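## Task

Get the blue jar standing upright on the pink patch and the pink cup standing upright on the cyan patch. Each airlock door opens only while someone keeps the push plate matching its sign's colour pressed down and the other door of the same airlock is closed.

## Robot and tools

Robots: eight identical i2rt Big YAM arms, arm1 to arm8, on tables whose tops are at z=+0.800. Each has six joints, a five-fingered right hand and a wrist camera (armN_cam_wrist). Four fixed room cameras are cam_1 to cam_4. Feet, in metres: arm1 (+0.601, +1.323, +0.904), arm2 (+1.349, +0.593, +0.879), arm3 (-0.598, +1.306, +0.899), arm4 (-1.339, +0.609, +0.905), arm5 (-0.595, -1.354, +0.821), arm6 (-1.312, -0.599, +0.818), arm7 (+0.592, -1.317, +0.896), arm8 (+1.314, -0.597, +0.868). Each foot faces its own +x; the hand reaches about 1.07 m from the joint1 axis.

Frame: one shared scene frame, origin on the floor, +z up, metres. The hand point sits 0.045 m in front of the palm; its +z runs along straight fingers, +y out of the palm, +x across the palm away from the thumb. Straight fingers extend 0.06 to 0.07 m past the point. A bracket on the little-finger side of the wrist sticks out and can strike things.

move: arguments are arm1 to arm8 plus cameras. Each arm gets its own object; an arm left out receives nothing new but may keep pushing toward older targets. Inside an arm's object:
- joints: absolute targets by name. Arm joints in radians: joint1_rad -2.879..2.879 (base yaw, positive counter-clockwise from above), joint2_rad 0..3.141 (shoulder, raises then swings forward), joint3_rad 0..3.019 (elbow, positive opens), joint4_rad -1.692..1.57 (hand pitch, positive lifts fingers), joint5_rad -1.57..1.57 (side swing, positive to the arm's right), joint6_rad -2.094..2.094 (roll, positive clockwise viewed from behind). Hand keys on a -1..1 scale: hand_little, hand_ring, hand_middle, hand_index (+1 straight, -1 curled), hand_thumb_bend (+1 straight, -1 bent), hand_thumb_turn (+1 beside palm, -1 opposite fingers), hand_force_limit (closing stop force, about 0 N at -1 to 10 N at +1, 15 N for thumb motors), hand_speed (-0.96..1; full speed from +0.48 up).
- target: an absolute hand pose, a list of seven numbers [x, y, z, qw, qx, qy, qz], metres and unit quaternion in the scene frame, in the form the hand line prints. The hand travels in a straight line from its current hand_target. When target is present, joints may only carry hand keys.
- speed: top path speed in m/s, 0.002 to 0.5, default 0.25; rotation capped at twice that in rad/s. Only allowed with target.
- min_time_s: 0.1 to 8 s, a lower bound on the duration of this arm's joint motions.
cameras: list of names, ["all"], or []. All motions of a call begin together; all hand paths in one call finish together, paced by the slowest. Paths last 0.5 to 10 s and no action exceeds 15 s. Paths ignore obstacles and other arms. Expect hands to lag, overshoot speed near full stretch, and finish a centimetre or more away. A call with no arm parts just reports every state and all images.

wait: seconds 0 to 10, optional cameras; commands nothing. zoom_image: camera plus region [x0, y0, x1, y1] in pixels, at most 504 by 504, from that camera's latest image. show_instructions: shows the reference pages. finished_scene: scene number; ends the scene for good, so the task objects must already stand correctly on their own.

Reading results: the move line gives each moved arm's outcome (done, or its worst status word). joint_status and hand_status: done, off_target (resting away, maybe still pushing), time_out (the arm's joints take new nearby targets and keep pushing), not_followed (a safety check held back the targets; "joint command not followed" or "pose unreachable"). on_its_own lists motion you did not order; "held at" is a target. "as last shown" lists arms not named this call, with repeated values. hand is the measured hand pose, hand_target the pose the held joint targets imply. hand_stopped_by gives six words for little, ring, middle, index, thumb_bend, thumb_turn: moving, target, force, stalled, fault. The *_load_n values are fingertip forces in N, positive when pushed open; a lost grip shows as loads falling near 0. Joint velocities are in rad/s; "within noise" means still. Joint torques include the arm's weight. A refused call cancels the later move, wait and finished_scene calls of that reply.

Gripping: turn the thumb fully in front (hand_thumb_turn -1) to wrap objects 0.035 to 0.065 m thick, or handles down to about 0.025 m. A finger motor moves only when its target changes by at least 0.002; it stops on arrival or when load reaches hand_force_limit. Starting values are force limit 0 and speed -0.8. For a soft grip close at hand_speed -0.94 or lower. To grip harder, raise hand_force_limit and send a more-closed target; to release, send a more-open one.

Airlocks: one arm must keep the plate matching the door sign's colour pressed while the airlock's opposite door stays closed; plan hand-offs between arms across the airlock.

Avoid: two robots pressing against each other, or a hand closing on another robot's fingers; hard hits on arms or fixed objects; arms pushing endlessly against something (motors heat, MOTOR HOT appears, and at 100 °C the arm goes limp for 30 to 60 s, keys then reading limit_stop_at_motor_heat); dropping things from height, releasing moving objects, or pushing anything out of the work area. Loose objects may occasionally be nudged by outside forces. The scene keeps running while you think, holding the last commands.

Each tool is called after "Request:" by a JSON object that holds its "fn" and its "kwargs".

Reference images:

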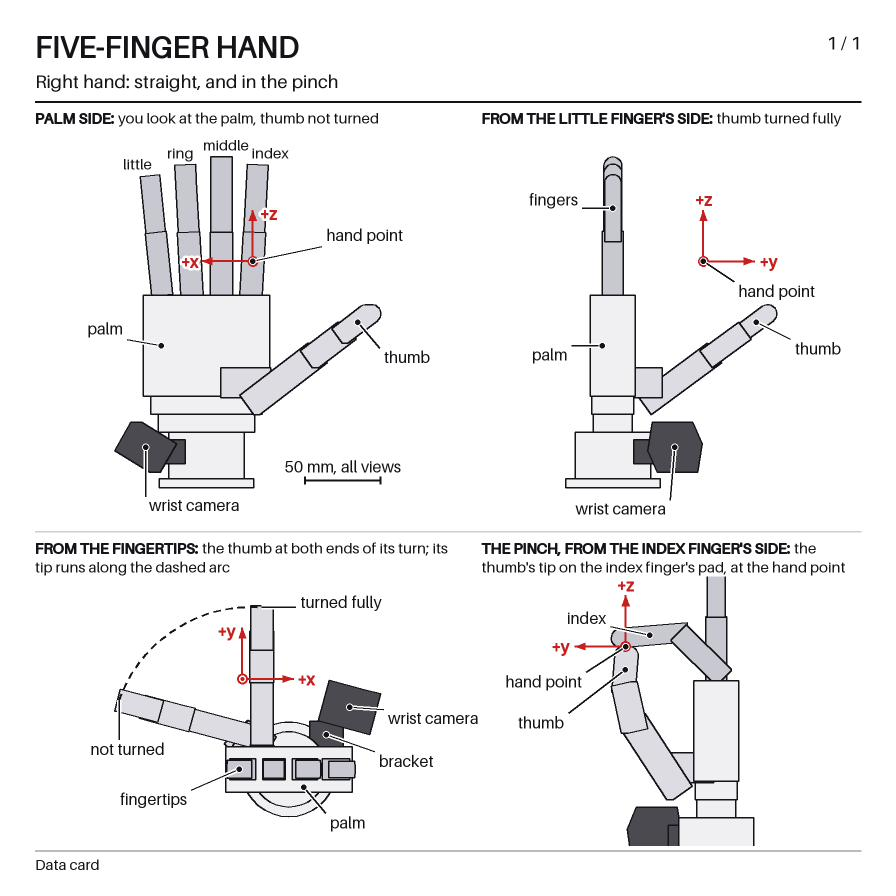

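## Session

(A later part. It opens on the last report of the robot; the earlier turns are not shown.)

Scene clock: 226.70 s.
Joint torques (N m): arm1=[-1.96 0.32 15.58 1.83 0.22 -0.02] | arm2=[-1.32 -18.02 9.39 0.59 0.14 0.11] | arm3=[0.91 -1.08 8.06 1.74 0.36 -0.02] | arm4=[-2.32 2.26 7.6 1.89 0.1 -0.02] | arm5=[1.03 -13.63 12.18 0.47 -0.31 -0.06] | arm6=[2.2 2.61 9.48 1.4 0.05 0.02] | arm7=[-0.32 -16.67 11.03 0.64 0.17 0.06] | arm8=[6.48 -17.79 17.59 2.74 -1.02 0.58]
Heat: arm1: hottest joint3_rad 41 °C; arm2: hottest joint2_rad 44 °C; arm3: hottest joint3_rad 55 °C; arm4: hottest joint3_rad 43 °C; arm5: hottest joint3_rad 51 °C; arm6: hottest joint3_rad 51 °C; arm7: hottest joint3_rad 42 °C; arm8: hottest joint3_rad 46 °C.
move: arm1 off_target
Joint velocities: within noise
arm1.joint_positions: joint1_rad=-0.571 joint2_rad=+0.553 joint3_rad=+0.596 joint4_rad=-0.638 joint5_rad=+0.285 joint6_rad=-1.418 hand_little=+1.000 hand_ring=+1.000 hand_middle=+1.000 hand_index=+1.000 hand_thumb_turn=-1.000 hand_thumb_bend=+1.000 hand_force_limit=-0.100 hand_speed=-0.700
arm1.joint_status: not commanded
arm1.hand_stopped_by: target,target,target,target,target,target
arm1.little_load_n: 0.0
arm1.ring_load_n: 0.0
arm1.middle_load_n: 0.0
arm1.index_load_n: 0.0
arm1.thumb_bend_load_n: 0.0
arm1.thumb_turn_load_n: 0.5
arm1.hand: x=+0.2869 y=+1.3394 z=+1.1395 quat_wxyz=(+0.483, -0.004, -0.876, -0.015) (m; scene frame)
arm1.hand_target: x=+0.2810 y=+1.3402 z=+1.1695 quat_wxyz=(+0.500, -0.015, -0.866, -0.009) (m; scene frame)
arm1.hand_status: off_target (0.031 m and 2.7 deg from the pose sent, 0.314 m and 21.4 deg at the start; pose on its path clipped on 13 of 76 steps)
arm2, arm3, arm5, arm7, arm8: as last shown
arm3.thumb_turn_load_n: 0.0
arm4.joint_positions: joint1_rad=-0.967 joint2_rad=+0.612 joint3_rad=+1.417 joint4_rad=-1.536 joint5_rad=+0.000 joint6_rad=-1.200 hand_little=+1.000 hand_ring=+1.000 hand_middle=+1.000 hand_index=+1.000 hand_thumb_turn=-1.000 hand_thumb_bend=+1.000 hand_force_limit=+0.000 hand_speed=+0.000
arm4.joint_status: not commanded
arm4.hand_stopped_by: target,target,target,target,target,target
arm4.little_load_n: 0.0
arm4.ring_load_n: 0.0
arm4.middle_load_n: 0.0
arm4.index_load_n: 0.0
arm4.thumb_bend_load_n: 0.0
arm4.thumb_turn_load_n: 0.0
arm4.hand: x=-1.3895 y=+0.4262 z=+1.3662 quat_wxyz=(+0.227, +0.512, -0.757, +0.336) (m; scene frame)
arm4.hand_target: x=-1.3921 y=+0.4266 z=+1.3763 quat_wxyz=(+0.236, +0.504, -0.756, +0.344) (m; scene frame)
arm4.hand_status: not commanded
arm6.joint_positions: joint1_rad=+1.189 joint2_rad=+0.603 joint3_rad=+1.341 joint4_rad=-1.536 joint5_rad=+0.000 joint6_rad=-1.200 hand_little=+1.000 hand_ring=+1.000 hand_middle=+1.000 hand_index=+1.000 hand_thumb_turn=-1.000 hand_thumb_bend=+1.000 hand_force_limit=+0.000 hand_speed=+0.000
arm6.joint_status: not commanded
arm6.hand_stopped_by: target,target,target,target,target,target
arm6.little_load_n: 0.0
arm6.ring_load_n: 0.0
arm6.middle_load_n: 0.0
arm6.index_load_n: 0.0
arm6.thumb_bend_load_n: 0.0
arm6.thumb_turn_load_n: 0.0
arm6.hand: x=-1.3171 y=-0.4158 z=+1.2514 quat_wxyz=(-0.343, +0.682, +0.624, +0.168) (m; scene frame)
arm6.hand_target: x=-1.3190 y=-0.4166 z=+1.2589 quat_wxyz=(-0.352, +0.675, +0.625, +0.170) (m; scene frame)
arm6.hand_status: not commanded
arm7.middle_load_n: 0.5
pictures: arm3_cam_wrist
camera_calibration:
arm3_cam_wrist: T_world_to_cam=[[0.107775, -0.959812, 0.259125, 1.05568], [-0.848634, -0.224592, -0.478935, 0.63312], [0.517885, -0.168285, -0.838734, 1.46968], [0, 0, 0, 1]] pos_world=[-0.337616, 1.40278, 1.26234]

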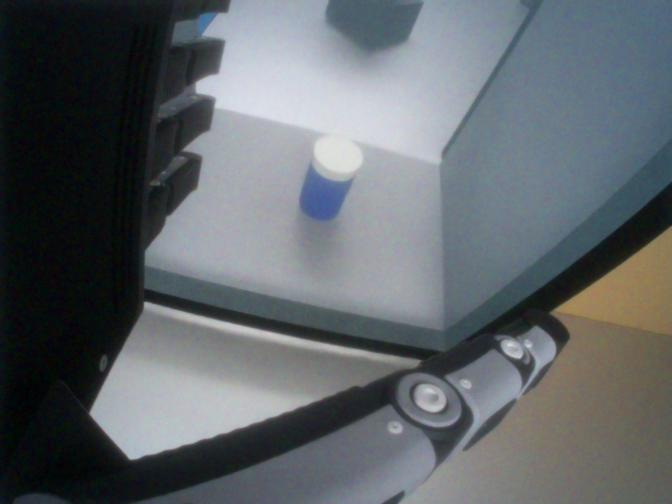

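Request:
{"fn": "move", "kwargs": {"arm8": {"target": [1.79, -0.19, 0.885, -0.1736, 0.9848, 0, 0], "speed": 0.12}, "arm7": {"target": [0.12, -1.845, 0.885, -0.1228, 0.6964, 0.6964, -0.1228], "speed": 0.12}}}

Request:
{"fn": "move", "kwargs": {"arm7": {"target": [0.09, -1.845, 0.885, -0.1228, 0.6964, 0.6964, -0.1228], "speed": 0.05}}}

Request:
{"fn": "wait", "kwargs": {"seconds": 1.5, "cameras": ["arm3_cam_wrist", "cam_2"]}}

Scene clock: 243.07 s.
Joint torques (N m): arm1=[-1.38 -0.26 15.5 1.63 0.13 0.04] | arm2=[-1.14 -17.9 9.22 0.7 0.11 0.15] | arm3=[0.79 -1.2 7.94 1.76 0.38 -0.01] | arm4=[-2.2 2.37 7.54 1.88 0.11 -0.01] | arm5=[0.03 -13.63 12.12 0.44 -0.24 -0.05] | arm6=[2.2 2.84 9.46 1.44 0.04 -0.02] | arm7=[-2.32 -17.49 13.22 1.74 0.79 -0.39] | arm8=[1.73 -20.25 8.5 1.52 -0.24 -0.06]
Heat: arm1: hottest joint3_rad 43 °C; arm2: hottest joint2_rad 44 °C; arm3: hottest joint3_rad 55 °C; arm4: hottest joint3_rad 43 °C; arm5: hottest joint3_rad 51 °C; arm6: hottest joint3_rad 51 °C; arm7: hottest joint3_rad 42 °C; arm8: hottest joint3_rad 46 °C.
move: arm7 off_target; arm8 off_target
Joint velocities: within noise
arm1, arm4, arm6: as last shown
arm1.joint_positions: joint1_rad=-0.571 joint2_rad=+0.553 joint3_rad=+0.596 joint4_rad=-0.638 joint5_rad=+0.285 joint6_rad=-1.417 hand_little=+1.000 hand_ring=+1.000 hand_middle=+1.000 hand_index=+1.000 hand_thumb_turn=-1.000 hand_thumb_bend=+1.000 hand_force_limit=-0.100 hand_speed=-0.700
arm1.thumb_turn_load_n: 0.0
arm2.joint_positions: joint1_rad=+1.678 joint2_rad=+1.970 joint3_rad=+1.477 joint4_rad=-0.866 joint5_rad=+0.263 joint6_rad=+0.833 hand_little=-1.000 hand_ring=-1.000 hand_middle=-1.000 hand_index=-1.000 hand_thumb_turn=+1.000 hand_thumb_bend=+1.000 hand_force_limit=+0.000 hand_speed=+0.000
arm2.joint_status: not commanded
arm2.hand_stopped_by: target,target,target,target,target,target
arm2.little_load_n: 0.0
arm2.ring_load_n: 0.0
arm2.middle_load_n: 0.0
arm2.index_load_n: 0.0
arm2.thumb_bend_load_n: 0.0
arm2.thumb_turn_load_n: 0.0
arm2.hand: x=+1.8281 y=+0.2161 z=+0.8711 quat_wxyz=(+0.010, +0.012, -0.986, +0.167) (m; scene frame)
arm2.hand_target: x=+1.8394 y=+0.2005 z=+0.8804 quat_wxyz=(+0.000, +0.000, -0.985, +0.174) (m; scene frame)
arm2.hand_status: not commanded
arm3.joint_positions: joint1_rad=+1.610 joint2_rad=+0.702 joint3_rad=+0.718 joint4_rad=-0.685 joint5_rad=+0.637 joint6_rad=-1.143 hand_little=+1.000 hand_ring=+1.000 hand_middle=+1.000 hand_index=+1.000 hand_thumb_turn=-1.000 hand_thumb_bend=+1.000 hand_force_limit=+0.000 hand_speed=+0.000
arm3.joint_status: not commanded
arm3.hand_stopped_by: target,target,target,target,target,target
arm3.little_load_n: 0.0
arm3.ring_load_n: 0.0
arm3.middle_load_n: 0.0
arm3.index_load_n: 0.0
arm3.thumb_bend_load_n: 0.0
arm3.thumb_turn_load_n: 0.0
arm3.hand: x=-0.2825 y=+1.3841 z=+1.1608 quat_wxyz=(+0.002, +0.868, -0.007, +0.497) (m; scene frame)
arm3.hand_target: x=-0.2802 y=+1.3900 z=+1.1600 quat_wxyz=(+0.000, +0.866, +0.000, +0.500) (m; scene frame)
arm3.hand_status: not commanded
arm5.joint_positions: joint1_rad=-1.639 joint2_rad=+1.924 joint3_rad=+1.533 joint4_rad=-0.989 joint5_rad=-0.250 joint6_rad=-0.845 hand_little=-1.000 hand_ring=-1.000 hand_middle=-1.000 hand_index=-1.000 hand_thumb_turn=+1.000 hand_thumb_bend=+1.000 hand_force_limit=+0.000 hand_speed=+0.000
arm5.joint_status: not commanded
arm5.hand_stopped_by: target,target,target,target,target,target
arm5.little_load_n: 0.5
arm5.ring_load_n: 0.0
arm5.middle_load_n: 0.0
arm5.index_load_n: 0.5
arm5.thumb_bend_load_n: 0.0
arm5.thumb_turn_load_n: 0.0
arm5.hand: x=-0.2115 y=-1.7606 z=+0.8640 quat_wxyz=(-0.123, +0.702, -0.694, +0.104) (m; scene frame)
arm5.hand_target: x=-0.2008 y=-1.7792 z=+0.8805 quat_wxyz=(-0.123, +0.696, -0.696, +0.123) (m; scene frame)
arm5.hand_status: not commanded
arm7.joint_positions: joint1_rad=+1.764 joint2_rad=+2.188 joint3_rad=+1.795 joint4_rad=-0.994 joint5_rad=+0.235 joint6_rad=+0.823 hand_little=-1.000 hand_ring=-1.000 hand_middle=-1.000 hand_index=-1.000 hand_thumb_turn=+1.000 hand_thumb_bend=+1.000 hand_force_limit=+0.000 hand_speed=+0.000
arm7.joint_status: not commanded
arm7.hand_stopped_by: target,target,target,target,target,target
arm7.little_load_n: 0.0
arm7.ring_load_n: 0.0
arm7.middle_load_n: 0.0
arm7.index_load_n: 0.0
arm7.thumb_bend_load_n: 0.0
arm7.thumb_turn_load_n: 0.0
arm7.hand: x=+0.1592 y=-1.8439 z=+0.8775 quat_wxyz=(-0.115, +0.694, +0.703, -0.101) (m; scene frame)
arm7.hand_target: x=+0.1215 y=-1.8430 z=+0.8859 quat_wxyz=(-0.124, +0.697, +0.696, -0.123) (m; scene frame)
arm7.hand_status: off_target (0.040 m and 2.8 deg from the pose sent, 0.096 m and 1.6 deg at the start)
arm8.joint_positions: joint1_rad=-1.790 joint2_rad=+2.132 joint3_rad=+1.745 joint4_rad=-1.006 joint5_rad=-0.265 joint6_rad=-0.863 hand_little=-1.000 hand_ring=-1.000 hand_middle=-1.000 hand_index=-1.000 hand_thumb_turn=+1.000 hand_thumb_bend=+1.000 hand_force_limit=+0.000 hand_speed=+0.000
arm8.joint_status: not commanded
arm8.hand_stopped_by: target,target,target,target,target,target
arm8.little_load_n: 0.0
arm8.ring_load_n: 0.0
arm8.middle_load_n: 0.0
arm8.index_load_n: 0.0
arm8.thumb_bend_load_n: 0.0
arm8.thumb_turn_load_n: 0.0
arm8.hand: x=+1.7836 y=-0.1911 z=+0.8681 quat_wxyz=(-0.161, +0.987, -0.006, -0.015) (m; scene frame)
arm8.hand_target: x=+1.7899 y=-0.1900 z=+0.8851 quat_wxyz=(-0.173, +0.985, +0.000, +0.000) (m; scene frame)
arm8.hand_status: off_target (0.018 m and 2.3 deg from the pose sent, 0.040 m and 6.5 deg at the start)
pictures: none

Scene clock: 244.33 s.
Joint torques (N m): arm1=[-1.44 0.32 15.56 1.42 0.24 0.02] | arm2=[-1.32 -17.32 9.21 0.53 0.11 0.15] | arm3=[0.73 -1.14 8.06 1.77 0.36 -0.01] | arm4=[-2.2 2.26 7.56 1.91 0.11 -0.01] | arm5=[0.44 -14.1 11.92 0.68 -0.33 -0.03] | arm6=[2.55 2.96 9.57 1.47 0.05 -0.03] | arm7=[-5.07 -18.02 14.9 2.84 1.35 -0.63] | arm8=[1.67 -20.19 8.47 1.52 -0.24 -0.08]
Heat: arm1: hottest joint3_rad 44 °C; arm2: hottest joint2_rad 44 °C; arm3: hottest joint3_rad 55 °C; arm4: hottest joint3_rad 43 °C; arm5: hottest joint3_rad 51 °C; arm6: hottest joint3_rad 51 °C; arm7: hottest joint3_rad 42 °C; arm8: hottest joint3_rad 46 °C.
move: arm7 off_target
Joint velocities: within noise
arm1, arm2, arm3, arm4, arm5, arm6, arm8: as last shown
arm1.thumb_turn_load_n: 0.5
arm3.thumb_turn_load_n: 0.5
arm4.middle_load_n: -0.5
arm5.little_load_n: 0.0
arm5.index_load_n: 0.0
arm7.joint_positions: joint1_rad=+1.764 joint2_rad=+2.228 joint3_rad=+1.856 joint4_rad=-1.057 joint5_rad=+0.218 joint6_rad=+0.817 hand_little=-1.000 hand_ring=-1.000 hand_middle=-1.000 hand_index=-1.000 hand_thumb_turn=+1.000 hand_thumb_bend=+1.000 hand_force_limit=+0.000 hand_speed=+0.000
arm7.joint_status: not commanded
arm7.hand_stopped_by: target,target,target,target,target,target
arm7.little_load_n: 0.0
arm7.ring_load_n: 0.0
arm7.middle_load_n: 0.0
arm7.index_load_n: 0.0
arm7.thumb_bend_load_n: 0.0
arm7.thumb_turn_load_n: 0.0
arm7.hand: x=+0.1605 y=-1.8474 z=+0.8736 quat_wxyz=(-0.108, +0.692, +0.709, -0.080) (m; scene frame)
arm7.hand_target: x=+0.0941 y=-1.8393 z=+0.8875 quat_wxyz=(-0.126, +0.697, +0.695, -0.123) (m; scene frame)
arm7.hand_status: off_target (0.072 m and 5.4 deg from the pose sent, 0.070 m and 2.8 deg at the start)
arm8.thumb_turn_load_n: -0.5
arm8.hand_target: x=+1.7898 y=-0.1900 z=+0.8851 quat_wxyz=(-0.173, +0.985, +0.000, +0.000) (m; scene frame)
pictures: none

Scene clock: 245.83 s.
Joint torques (N m): arm1=[-1.55 0.15 15.39 1.58 0.13 0.04] | arm2=[-1.03 -17.14 9.43 0.47 0.18 0.11] | arm3=[0.85 -1.2 8.02 1.77 0.36 -0.02] | arm4=[-2.26 2.26 7.57 1.85 0.1 -0.01] | arm5=[0.32 -13.86 12.1 0.65 -0.31 0] | arm6=[2.14 2.84 9.51 1.44 0.05 -0.05] | arm7=[-5.13 -17.67 14.84 2.86 1.35 -0.65] | arm8=[1.55 -20.25 8.49 1.55 -0.23 -0.09]
Heat: arm1: hottest joint3_rad 44 °C; arm2: hottest joint2_rad 44 °C; arm3: hottest joint3_rad 55 °C; arm4: hottest joint3_rad 43 °C; arm5: hottest joint3_rad 51 °C; arm6: hottest joint3_rad 51 °C; arm7: hottest joint3_rad 42 °C; arm8: hottest joint3_rad 46 °C.
Joint velocities: within noise
arm1.joint_positions: joint1_rad=-0.571 joint2_rad=+0.553 joint3_rad=+0.596 joint4_rad=-0.638 joint5_rad=+0.285 joint6_rad=-1.417 hand_little=+1.000 hand_ring=+1.000 hand_middle=+1.000 hand_index=+1.000 hand_thumb_turn=-1.000 hand_thumb_bend=+1.000 hand_force_limit=-0.100 hand_speed=-0.700
arm1.joint_status: not commanded
arm1.hand_stopped_by: target,target,target,target,target,target
arm1.little_load_n: 0.0
arm1.ring_load_n: 0.0
arm1.middle_load_n: 0.0
arm1.index_load_n: 0.0
arm1.thumb_bend_load_n: 0.0
arm1.thumb_turn_load_n: 0.5
arm1.hand: x=+0.2869 y=+1.3394 z=+1.1395 quat_wxyz=(+0.483, -0.004, -0.876, -0.015) (m; scene frame)
arm1.hand_target: x=+0.2810 y=+1.3402 z=+1.1695 quat_wxyz=(+0.500, -0.015, -0.866, -0.009) (m; scene frame)
arm1.hand_status: not commanded
arm2.joint_positions: joint1_rad=+1.678 joint2_rad=+1.970 joint3_rad=+1.477 joint4_rad=-0.866 joint5_rad=+0.263 joint6_rad=+0.833 hand_little=-1.000 hand_ring=-1.000 hand_middle=-1.000 hand_index=-1.000 hand_thumb_turn=+1.000 hand_thumb_bend=+1.000 hand_force_limit=+0.000 hand_speed=+0.000
arm2.joint_status: not commanded
arm2.hand_stopped_by: target,target,target,target,target,target
arm2.little_load_n: 0.0
arm2.ring_load_n: 0.0
arm2.middle_load_n: 0.0
arm2.index_load_n: 0.0
arm2.thumb_bend_load_n: 0.0
arm2.thumb_turn_load_n: 0.0
arm2.hand: x=+1.8281 y=+0.2161 z=+0.8711 quat_wxyz=(+0.010, +0.012, -0.986, +0.167) (m; scene frame)
arm2.hand_target: x=+1.8394 y=+0.2005 z=+0.8804 quat_wxyz=(+0.000, +0.000, -0.985, +0.174) (m; scene frame)
arm2.hand_status: not commanded
arm3.joint_positions: joint1_rad=+1.610 joint2_rad=+0.702 joint3_rad=+0.718 joint4_rad=-0.685 joint5_rad=+0.637 joint6_rad=-1.143 hand_little=+1.000 hand_ring=+1.000 hand_middle=+1.000 hand_index=+1.000 hand_thumb_turn=-1.000 hand_thumb_bend=+1.000 hand_force_limit=+0.000 hand_speed=+0.000
arm3.joint_status: not commanded
arm3.hand_stopped_by: target,target,target,target,target,target
arm3.little_load_n: 0.0
arm3.ring_load_n: -0.5
arm3.middle_load_n: 0.0
arm3.index_load_n: 0.0
arm3.thumb_bend_load_n: 0.0
arm3.thumb_turn_load_n: 0.5
arm3.hand: x=-0.2825 y=+1.3841 z=+1.1608 quat_wxyz=(+0.002, +0.868, -0.007, +0.497) (m; scene frame)
arm3.hand_target: x=-0.2802 y=+1.3900 z=+1.1600 quat_wxyz=(+0.000, +0.866, +0.000, +0.500) (m; scene frame)
arm3.hand_status: not commanded
arm4.joint_positions: joint1_rad=-0.967 joint2_rad=+0.612 joint3_rad=+1.417 joint4_rad=-1.536 joint5_rad=+0.000 joint6_rad=-1.200 hand_little=+1.000 hand_ring=+1.000 hand_middle=+1.000 hand_index=+1.000 hand_thumb_turn=-1.000 hand_thumb_bend=+1.000 hand_force_limit=+0.000 hand_speed=+0.000
arm4.joint_status: not commanded
arm4.hand_stopped_by: target,target,target,target,target,target
arm4.little_load_n: 0.0
arm4.ring_load_n: 0.0
arm4.middle_load_n: 0.0
arm4.index_load_n: 0.0
arm4.thumb_bend_load_n: 0.0
arm4.thumb_turn_load_n: 0.0
arm4.hand: x=-1.3895 y=+0.4262 z=+1.3662 quat_wxyz=(+0.227, +0.512, -0.757, +0.336) (m; scene frame)
arm4.hand_target: x=-1.3921 y=+0.4266 z=+1.3763 quat_wxyz=(+0.236, +0.504, -0.756, +0.344) (m; scene frame)
arm4.hand_status: not commanded
arm5.joint_positions: joint1_rad=-1.639 joint2_rad=+1.924 joint3_rad=+1.533 joint4_rad=-0.989 joint5_rad=-0.250 joint6_rad=-0.845 hand_little=-1.000 hand_ring=-1.000 hand_middle=-1.000 hand_index=-1.000 hand_thumb_turn=+1.000 hand_thumb_bend=+1.000 hand_force_limit=+0.000 hand_speed=+0.000
arm5.joint_status: not commanded
arm5.hand_stopped_by: target,target,target,target,target,target
arm5.little_load_n: 0.0
arm5.ring_load_n: 0.0
arm5.middle_load_n: 0.0
arm5.index_load_n: 0.0
arm5.thumb_bend_load_n: 0.0
arm5.thumb_turn_load_n: 0.0
arm5.hand: x=-0.2115 y=-1.7606 z=+0.8640 quat_wxyz=(-0.123, +0.702, -0.694, +0.104) (m; scene frame)
arm5.hand_target: x=-0.2008 y=-1.7792 z=+0.8805 quat_wxyz=(-0.123, +0.696, -0.696, +0.123) (m; scene frame)
arm5.hand_status: not commanded
arm6.joint_positions: joint1_rad=+1.189 joint2_rad=+0.603 joint3_rad=+1.341 joint4_rad=-1.536 joint5_rad=+0.000 joint6_rad=-1.200 hand_little=+1.000 hand_ring=+1.000 hand_middle=+1.000 hand_index=+1.000 hand_thumb_turn=-1.000 hand_thumb_bend=+1.000 hand_force_limit=+0.000 hand_speed=+0.000
arm6.joint_status: not commanded
arm6.hand_stopped_by: target,target,target,target,target,target
arm6.little_load_n: 0.0
arm6.ring_load_n: 0.0
arm6.middle_load_n: 0.0
arm6.index_load_n: 0.0
arm6.thumb_bend_load_n: 0.0
arm6.thumb_turn_load_n: 0.5
arm6.hand: x=-1.3171 y=-0.4158 z=+1.2514 quat_wxyz=(-0.343, +0.682, +0.624, +0.168) (m; scene frame)
arm6.hand_target: x=-1.3190 y=-0.4166 z=+1.2589 quat_wxyz=(-0.352, +0.675, +0.625, +0.170) (m; scene frame)
arm6.hand_status: not commanded
arm7.joint_positions: joint1_rad=+1.764 joint2_rad=+2.228 joint3_rad=+1.857 joint4_rad=-1.057 joint5_rad=+0.218 joint6_rad=+0.817 hand_little=-1.000 hand_ring=-1.000 hand_middle=-1.000 hand_index=-1.000 hand_thumb_turn=+1.000 hand_thumb_bend=+1.000 hand_force_limit=+0.000 hand_speed=+0.000
arm7.joint_status: not commanded
arm7.hand_stopped_by: target,target,target,target,target,target
arm7.little_load_n: 0.5
arm7.ring_load_n: 0.0
arm7.middle_load_n: 0.5
arm7.index_load_n: 0.5
arm7.thumb_bend_load_n: 0.0
arm7.thumb_turn_load_n: 0.0
arm7.hand: x=+0.1605 y=-1.8474 z=+0.8737 quat_wxyz=(-0.108, +0.692, +0.709, -0.080) (m; scene frame)
arm7.hand_target: x=+0.0941 y=-1.8394 z=+0.8877 quat_wxyz=(-0.126, +0.697, +0.695, -0.123) (m; scene frame)
arm7.hand_status: off_target (0.071 m and 5.4 deg from the pose sent, 0.070 m and 2.8 deg at the start)
arm8.joint_positions: joint1_rad=-1.790 joint2_rad=+2.132 joint3_rad=+1.745 joint4_rad=-1.006 joint5_rad=-0.265 joint6_rad=-0.863 hand_little=-1.000 hand_ring=-1.000 hand_middle=-1.000 hand_index=-1.000 hand_thumb_turn=+1.000 hand_thumb_bend=+1.000 hand_force_limit=+0.000 hand_speed=+0.000
arm8.joint_status: not commanded
arm8.hand_stopped_by: target,target,target,target,target,target
arm8.little_load_n: 0.0
arm8.ring_load_n: 0.0
arm8.middle_load_n: 0.0
arm8.index_load_n: 0.0
arm8.thumb_bend_load_n: 0.0
arm8.thumb_turn_load_n: 0.0
arm8.hand: x=+1.7836 y=-0.1911 z=+0.8681 quat_wxyz=(-0.161, +0.987, -0.006, -0.015) (m; scene frame)
arm8.hand_target: x=+1.7898 y=-0.1900 z=+0.8851 quat_wxyz=(-0.173, +0.985, +0.000, +0.000) (m; scene frame)
arm8.hand_status: not commanded
wait: 1.50 s; at rest by 0.27 s
pictures: arm3_cam_wrist, cam_2
camera_calibration:
arm3_cam_wrist: T_world_to_cam=[[0.107775, -0.959812, 0.259125, 1.05568], [-0.848634, -0.224592, -0.478935, 0.63312], [0.517885, -0.168285, -0.838734, 1.46968], [0, 0, 0, 1]] pos_world=[-0.337616, 1.40278, 1.26234]

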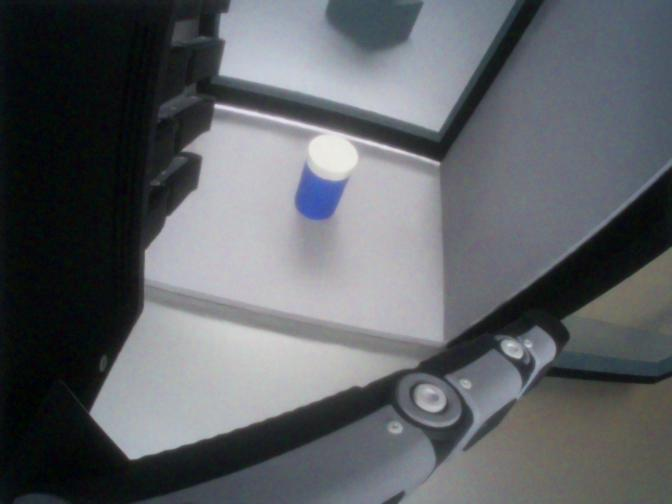

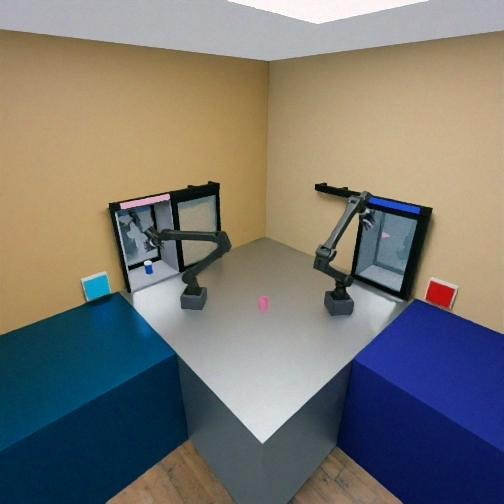

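Request:
{"fn": "move", "kwargs": {"arm3": {"target": [-0.14, 1.331, 0.91, 0, 0.7071, 0, 0.7071], "speed": 0.2}, "cameras": ["arm3_cam_wrist"]}}

Scene clock: 288.90 s.
Joint torques (N m): arm1=[-1.2 0.09 15.5 1.5 0.19 0] | arm2=[-0.73 -18.08 9.37 0.43 0.18 0.11] | arm3=[-1.08 -8.76 1.74 2.1 -0.18 -0.01] | arm4=[-2.2 2.37 7.57 1.91 0.1 -0.02] | arm5=[0.38 -14.56 11.95 0.55 -0.3 -0.09] | arm6=[2.26 2.37 9.61 1.51 0.03 -0.02] | arm7=[-5.25 -17.85 14.89 2.85 1.36 -0.64] | arm8=[1.73 -20.25 8.5 1.52 -0.23 -0.09]
Heat: arm1: hottest joint3_rad 48 °C; arm2: hottest joint2_rad 44 °C; arm3: hottest joint3_rad 55 °C; arm4: hottest joint3_rad 43 °C; arm5: hottest joint3_rad 52 °C; arm6: hottest joint3_rad 51 °C; arm7: hottest joint3_rad 47 °C; arm8: hottest joint2_rad 46 °C.
move: arm3 off_target
Joint velocities: within noise
arm1, arm2, arm4, arm5, arm6, arm7, arm8: as last shown
arm2.index_load_n: 0.5
arm3.joint_positions: joint1_rad=+1.209 joint2_rad=+1.971 joint3_rad=+0.330 joint4_rad=+1.539 joint5_rad=+0.340 joint6_rad=-1.538 hand_little=+1.000 hand_ring=+1.000 hand_middle=+1.000 hand_index=+1.000 hand_thumb_turn=-1.000 hand_thumb_bend=+1.000 hand_force_limit=+0.000 hand_speed=+0.000
arm3.joint_status: not commanded
arm3.hand_stopped_by: target,target,target,target,target,target
arm3.little_load_n: 0.0
arm3.ring_load_n: 0.0
arm3.middle_load_n: 0.0
arm3.index_load_n: 0.0
arm3.thumb_bend_load_n: 0.0
arm3.thumb_turn_load_n: 0.5
arm3.hand: x=-0.1441 y=+1.3356 z=+0.9095 quat_wxyz=(-0.002, +0.743, -0.006, +0.669) (m; scene frame)
arm3.hand_target: x=-0.1398 y=+1.3311 z=+0.9105 quat_wxyz=(+0.002, +0.738, -0.009, +0.675) (m; scene frame)
arm3.hand_status: off_target (0.006 m and 6.1 deg from the pose sent, 0.293 m and 30.5 deg at the start; a joint's target at an end of its range on 26 of 77 steps)
arm5.index_load_n: 0.5
arm6.thumb_turn_load_n: 0.0
arm7.little_load_n: 0.0
arm7.middle_load_n: 0.0
arm7.index_load_n: 0.0
arm8.thumb_bend_load_n: -0.5
pictures: arm3_cam_wrist
camera_calibration:
arm3_cam_wrist: T_world_to_cam=[[-0.00364001, -0.960694, 0.277587, 1.02768], [-0.573638, -0.225368, -0.787495, 0.940591], [0.819101, -0.162101, -0.55027, 0.951926], [0, 0, 0, 1]] pos_world=[-0.236423, 1.35357, 0.979257]

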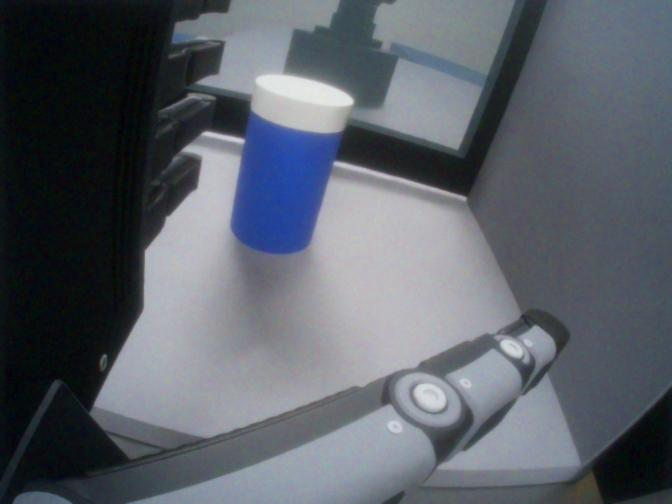

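Request:
{"fn": "move", "kwargs": {"arm3": {"target": [0.012, 1.334, 0.878, 0, 0.7071, 0, 0.7071], "speed": 0.12}, "cameras": ["arm3_cam_wrist"]}}

Scene clock: 307.83 s.
Joint torques (N m): arm1=[-1.26 0.67 15.68 1.65 0.17 -0.01] | arm2=[-0.85 -17.73 9.21 0.39 0.14 0.13] | arm3=[-1.03 -12.92 3.64 0.79 -0.21 -0.02] | arm4=[-2.14 2.32 7.53 1.89 0.1 -0.02] | arm5=[0.15 -13.33 11.93 0.58 -0.33 -0.09] | arm6=[2.43 2.49 9.52 1.39 0.06 -0.02] | arm7=[-5.19 -17.9 14.86 2.84 1.36 -0.65] | arm8=[1.67 -20.25 8.49 1.55 -0.24 -0.09]
Heat: arm1: hottest joint3_rad 49 °C; arm2: hottest joint2_rad 44 °C; arm3: hottest joint3_rad 52 °C; arm4: hottest joint3_rad 43 °C; arm5: hottest joint3_rad 52 °C; arm6: hottest joint3_rad 51 °C; arm7: hottest joint3_rad 48 °C; arm8: hottest joint2_rad 46 °C.
move: arm3 off_target
Joint velocities: within noise
arm1, arm2, arm4, arm5, arm6, arm7, arm8: as last shown
arm1.little_load_n: -0.5
arm1.thumb_turn_load_n: 0.0
arm2.middle_load_n: 0.5
arm2.index_load_n: 0.0
arm3.joint_positions: joint1_rad=+1.097 joint2_rad=+2.196 joint3_rad=+0.748 joint4_rad=+1.475 joint5_rad=+0.214 joint6_rad=-1.577 hand_little=+1.000 hand_ring=+1.000 hand_middle=+1.000 hand_index=+1.000 hand_thumb_turn=-1.000 hand_thumb_bend=+1.000 hand_force_limit=+0.000 hand_speed=+0.000
arm3.joint_status: not commanded
arm3.hand_stopped_by: target,target,target,target,target,target
arm3.little_load_n: 0.0
arm3.ring_load_n: 0.0
arm3.middle_load_n: 0.0
arm3.index_load_n: 0.0
arm3.thumb_bend_load_n: 0.0
arm3.thumb_turn_load_n: 0.0
arm3.hand: x=+0.0069 y=+1.3404 z=+0.8882 quat_wxyz=(-0.008, +0.701, -0.001, +0.713) (m; scene frame)
arm3.hand_target: x=+0.0116 y=+1.3341 z=+0.8781 quat_wxyz=(+0.000, +0.707, +0.000, +0.707) (m; scene frame)
arm3.hand_status: off_target (0.013 m and 1.3 deg from the pose sent, 0.159 m and 6.1 deg at the start)
arm4.thumb_bend_load_n: -0.5
arm5.ring_load_n: 0.5
arm5.index_load_n: 0.0
arm6.thumb_turn_load_n: 0.5
arm7.thumb_bend_load_n: -0.5
arm8.thumb_bend_load_n: 0.0
pictures: arm3_cam_wrist
camera_calibration:
arm3_cam_wrist: T_world_to_cam=[[-0.0232485, -0.961271, 0.274622, 1.0423], [-0.469636, -0.231999, -0.851833, 1.07684], [0.882554, -0.148776, -0.446054, 0.706421], [0, 0, 0, 1]] pos_world=[-0.0934996, 1.35686, 0.946153]

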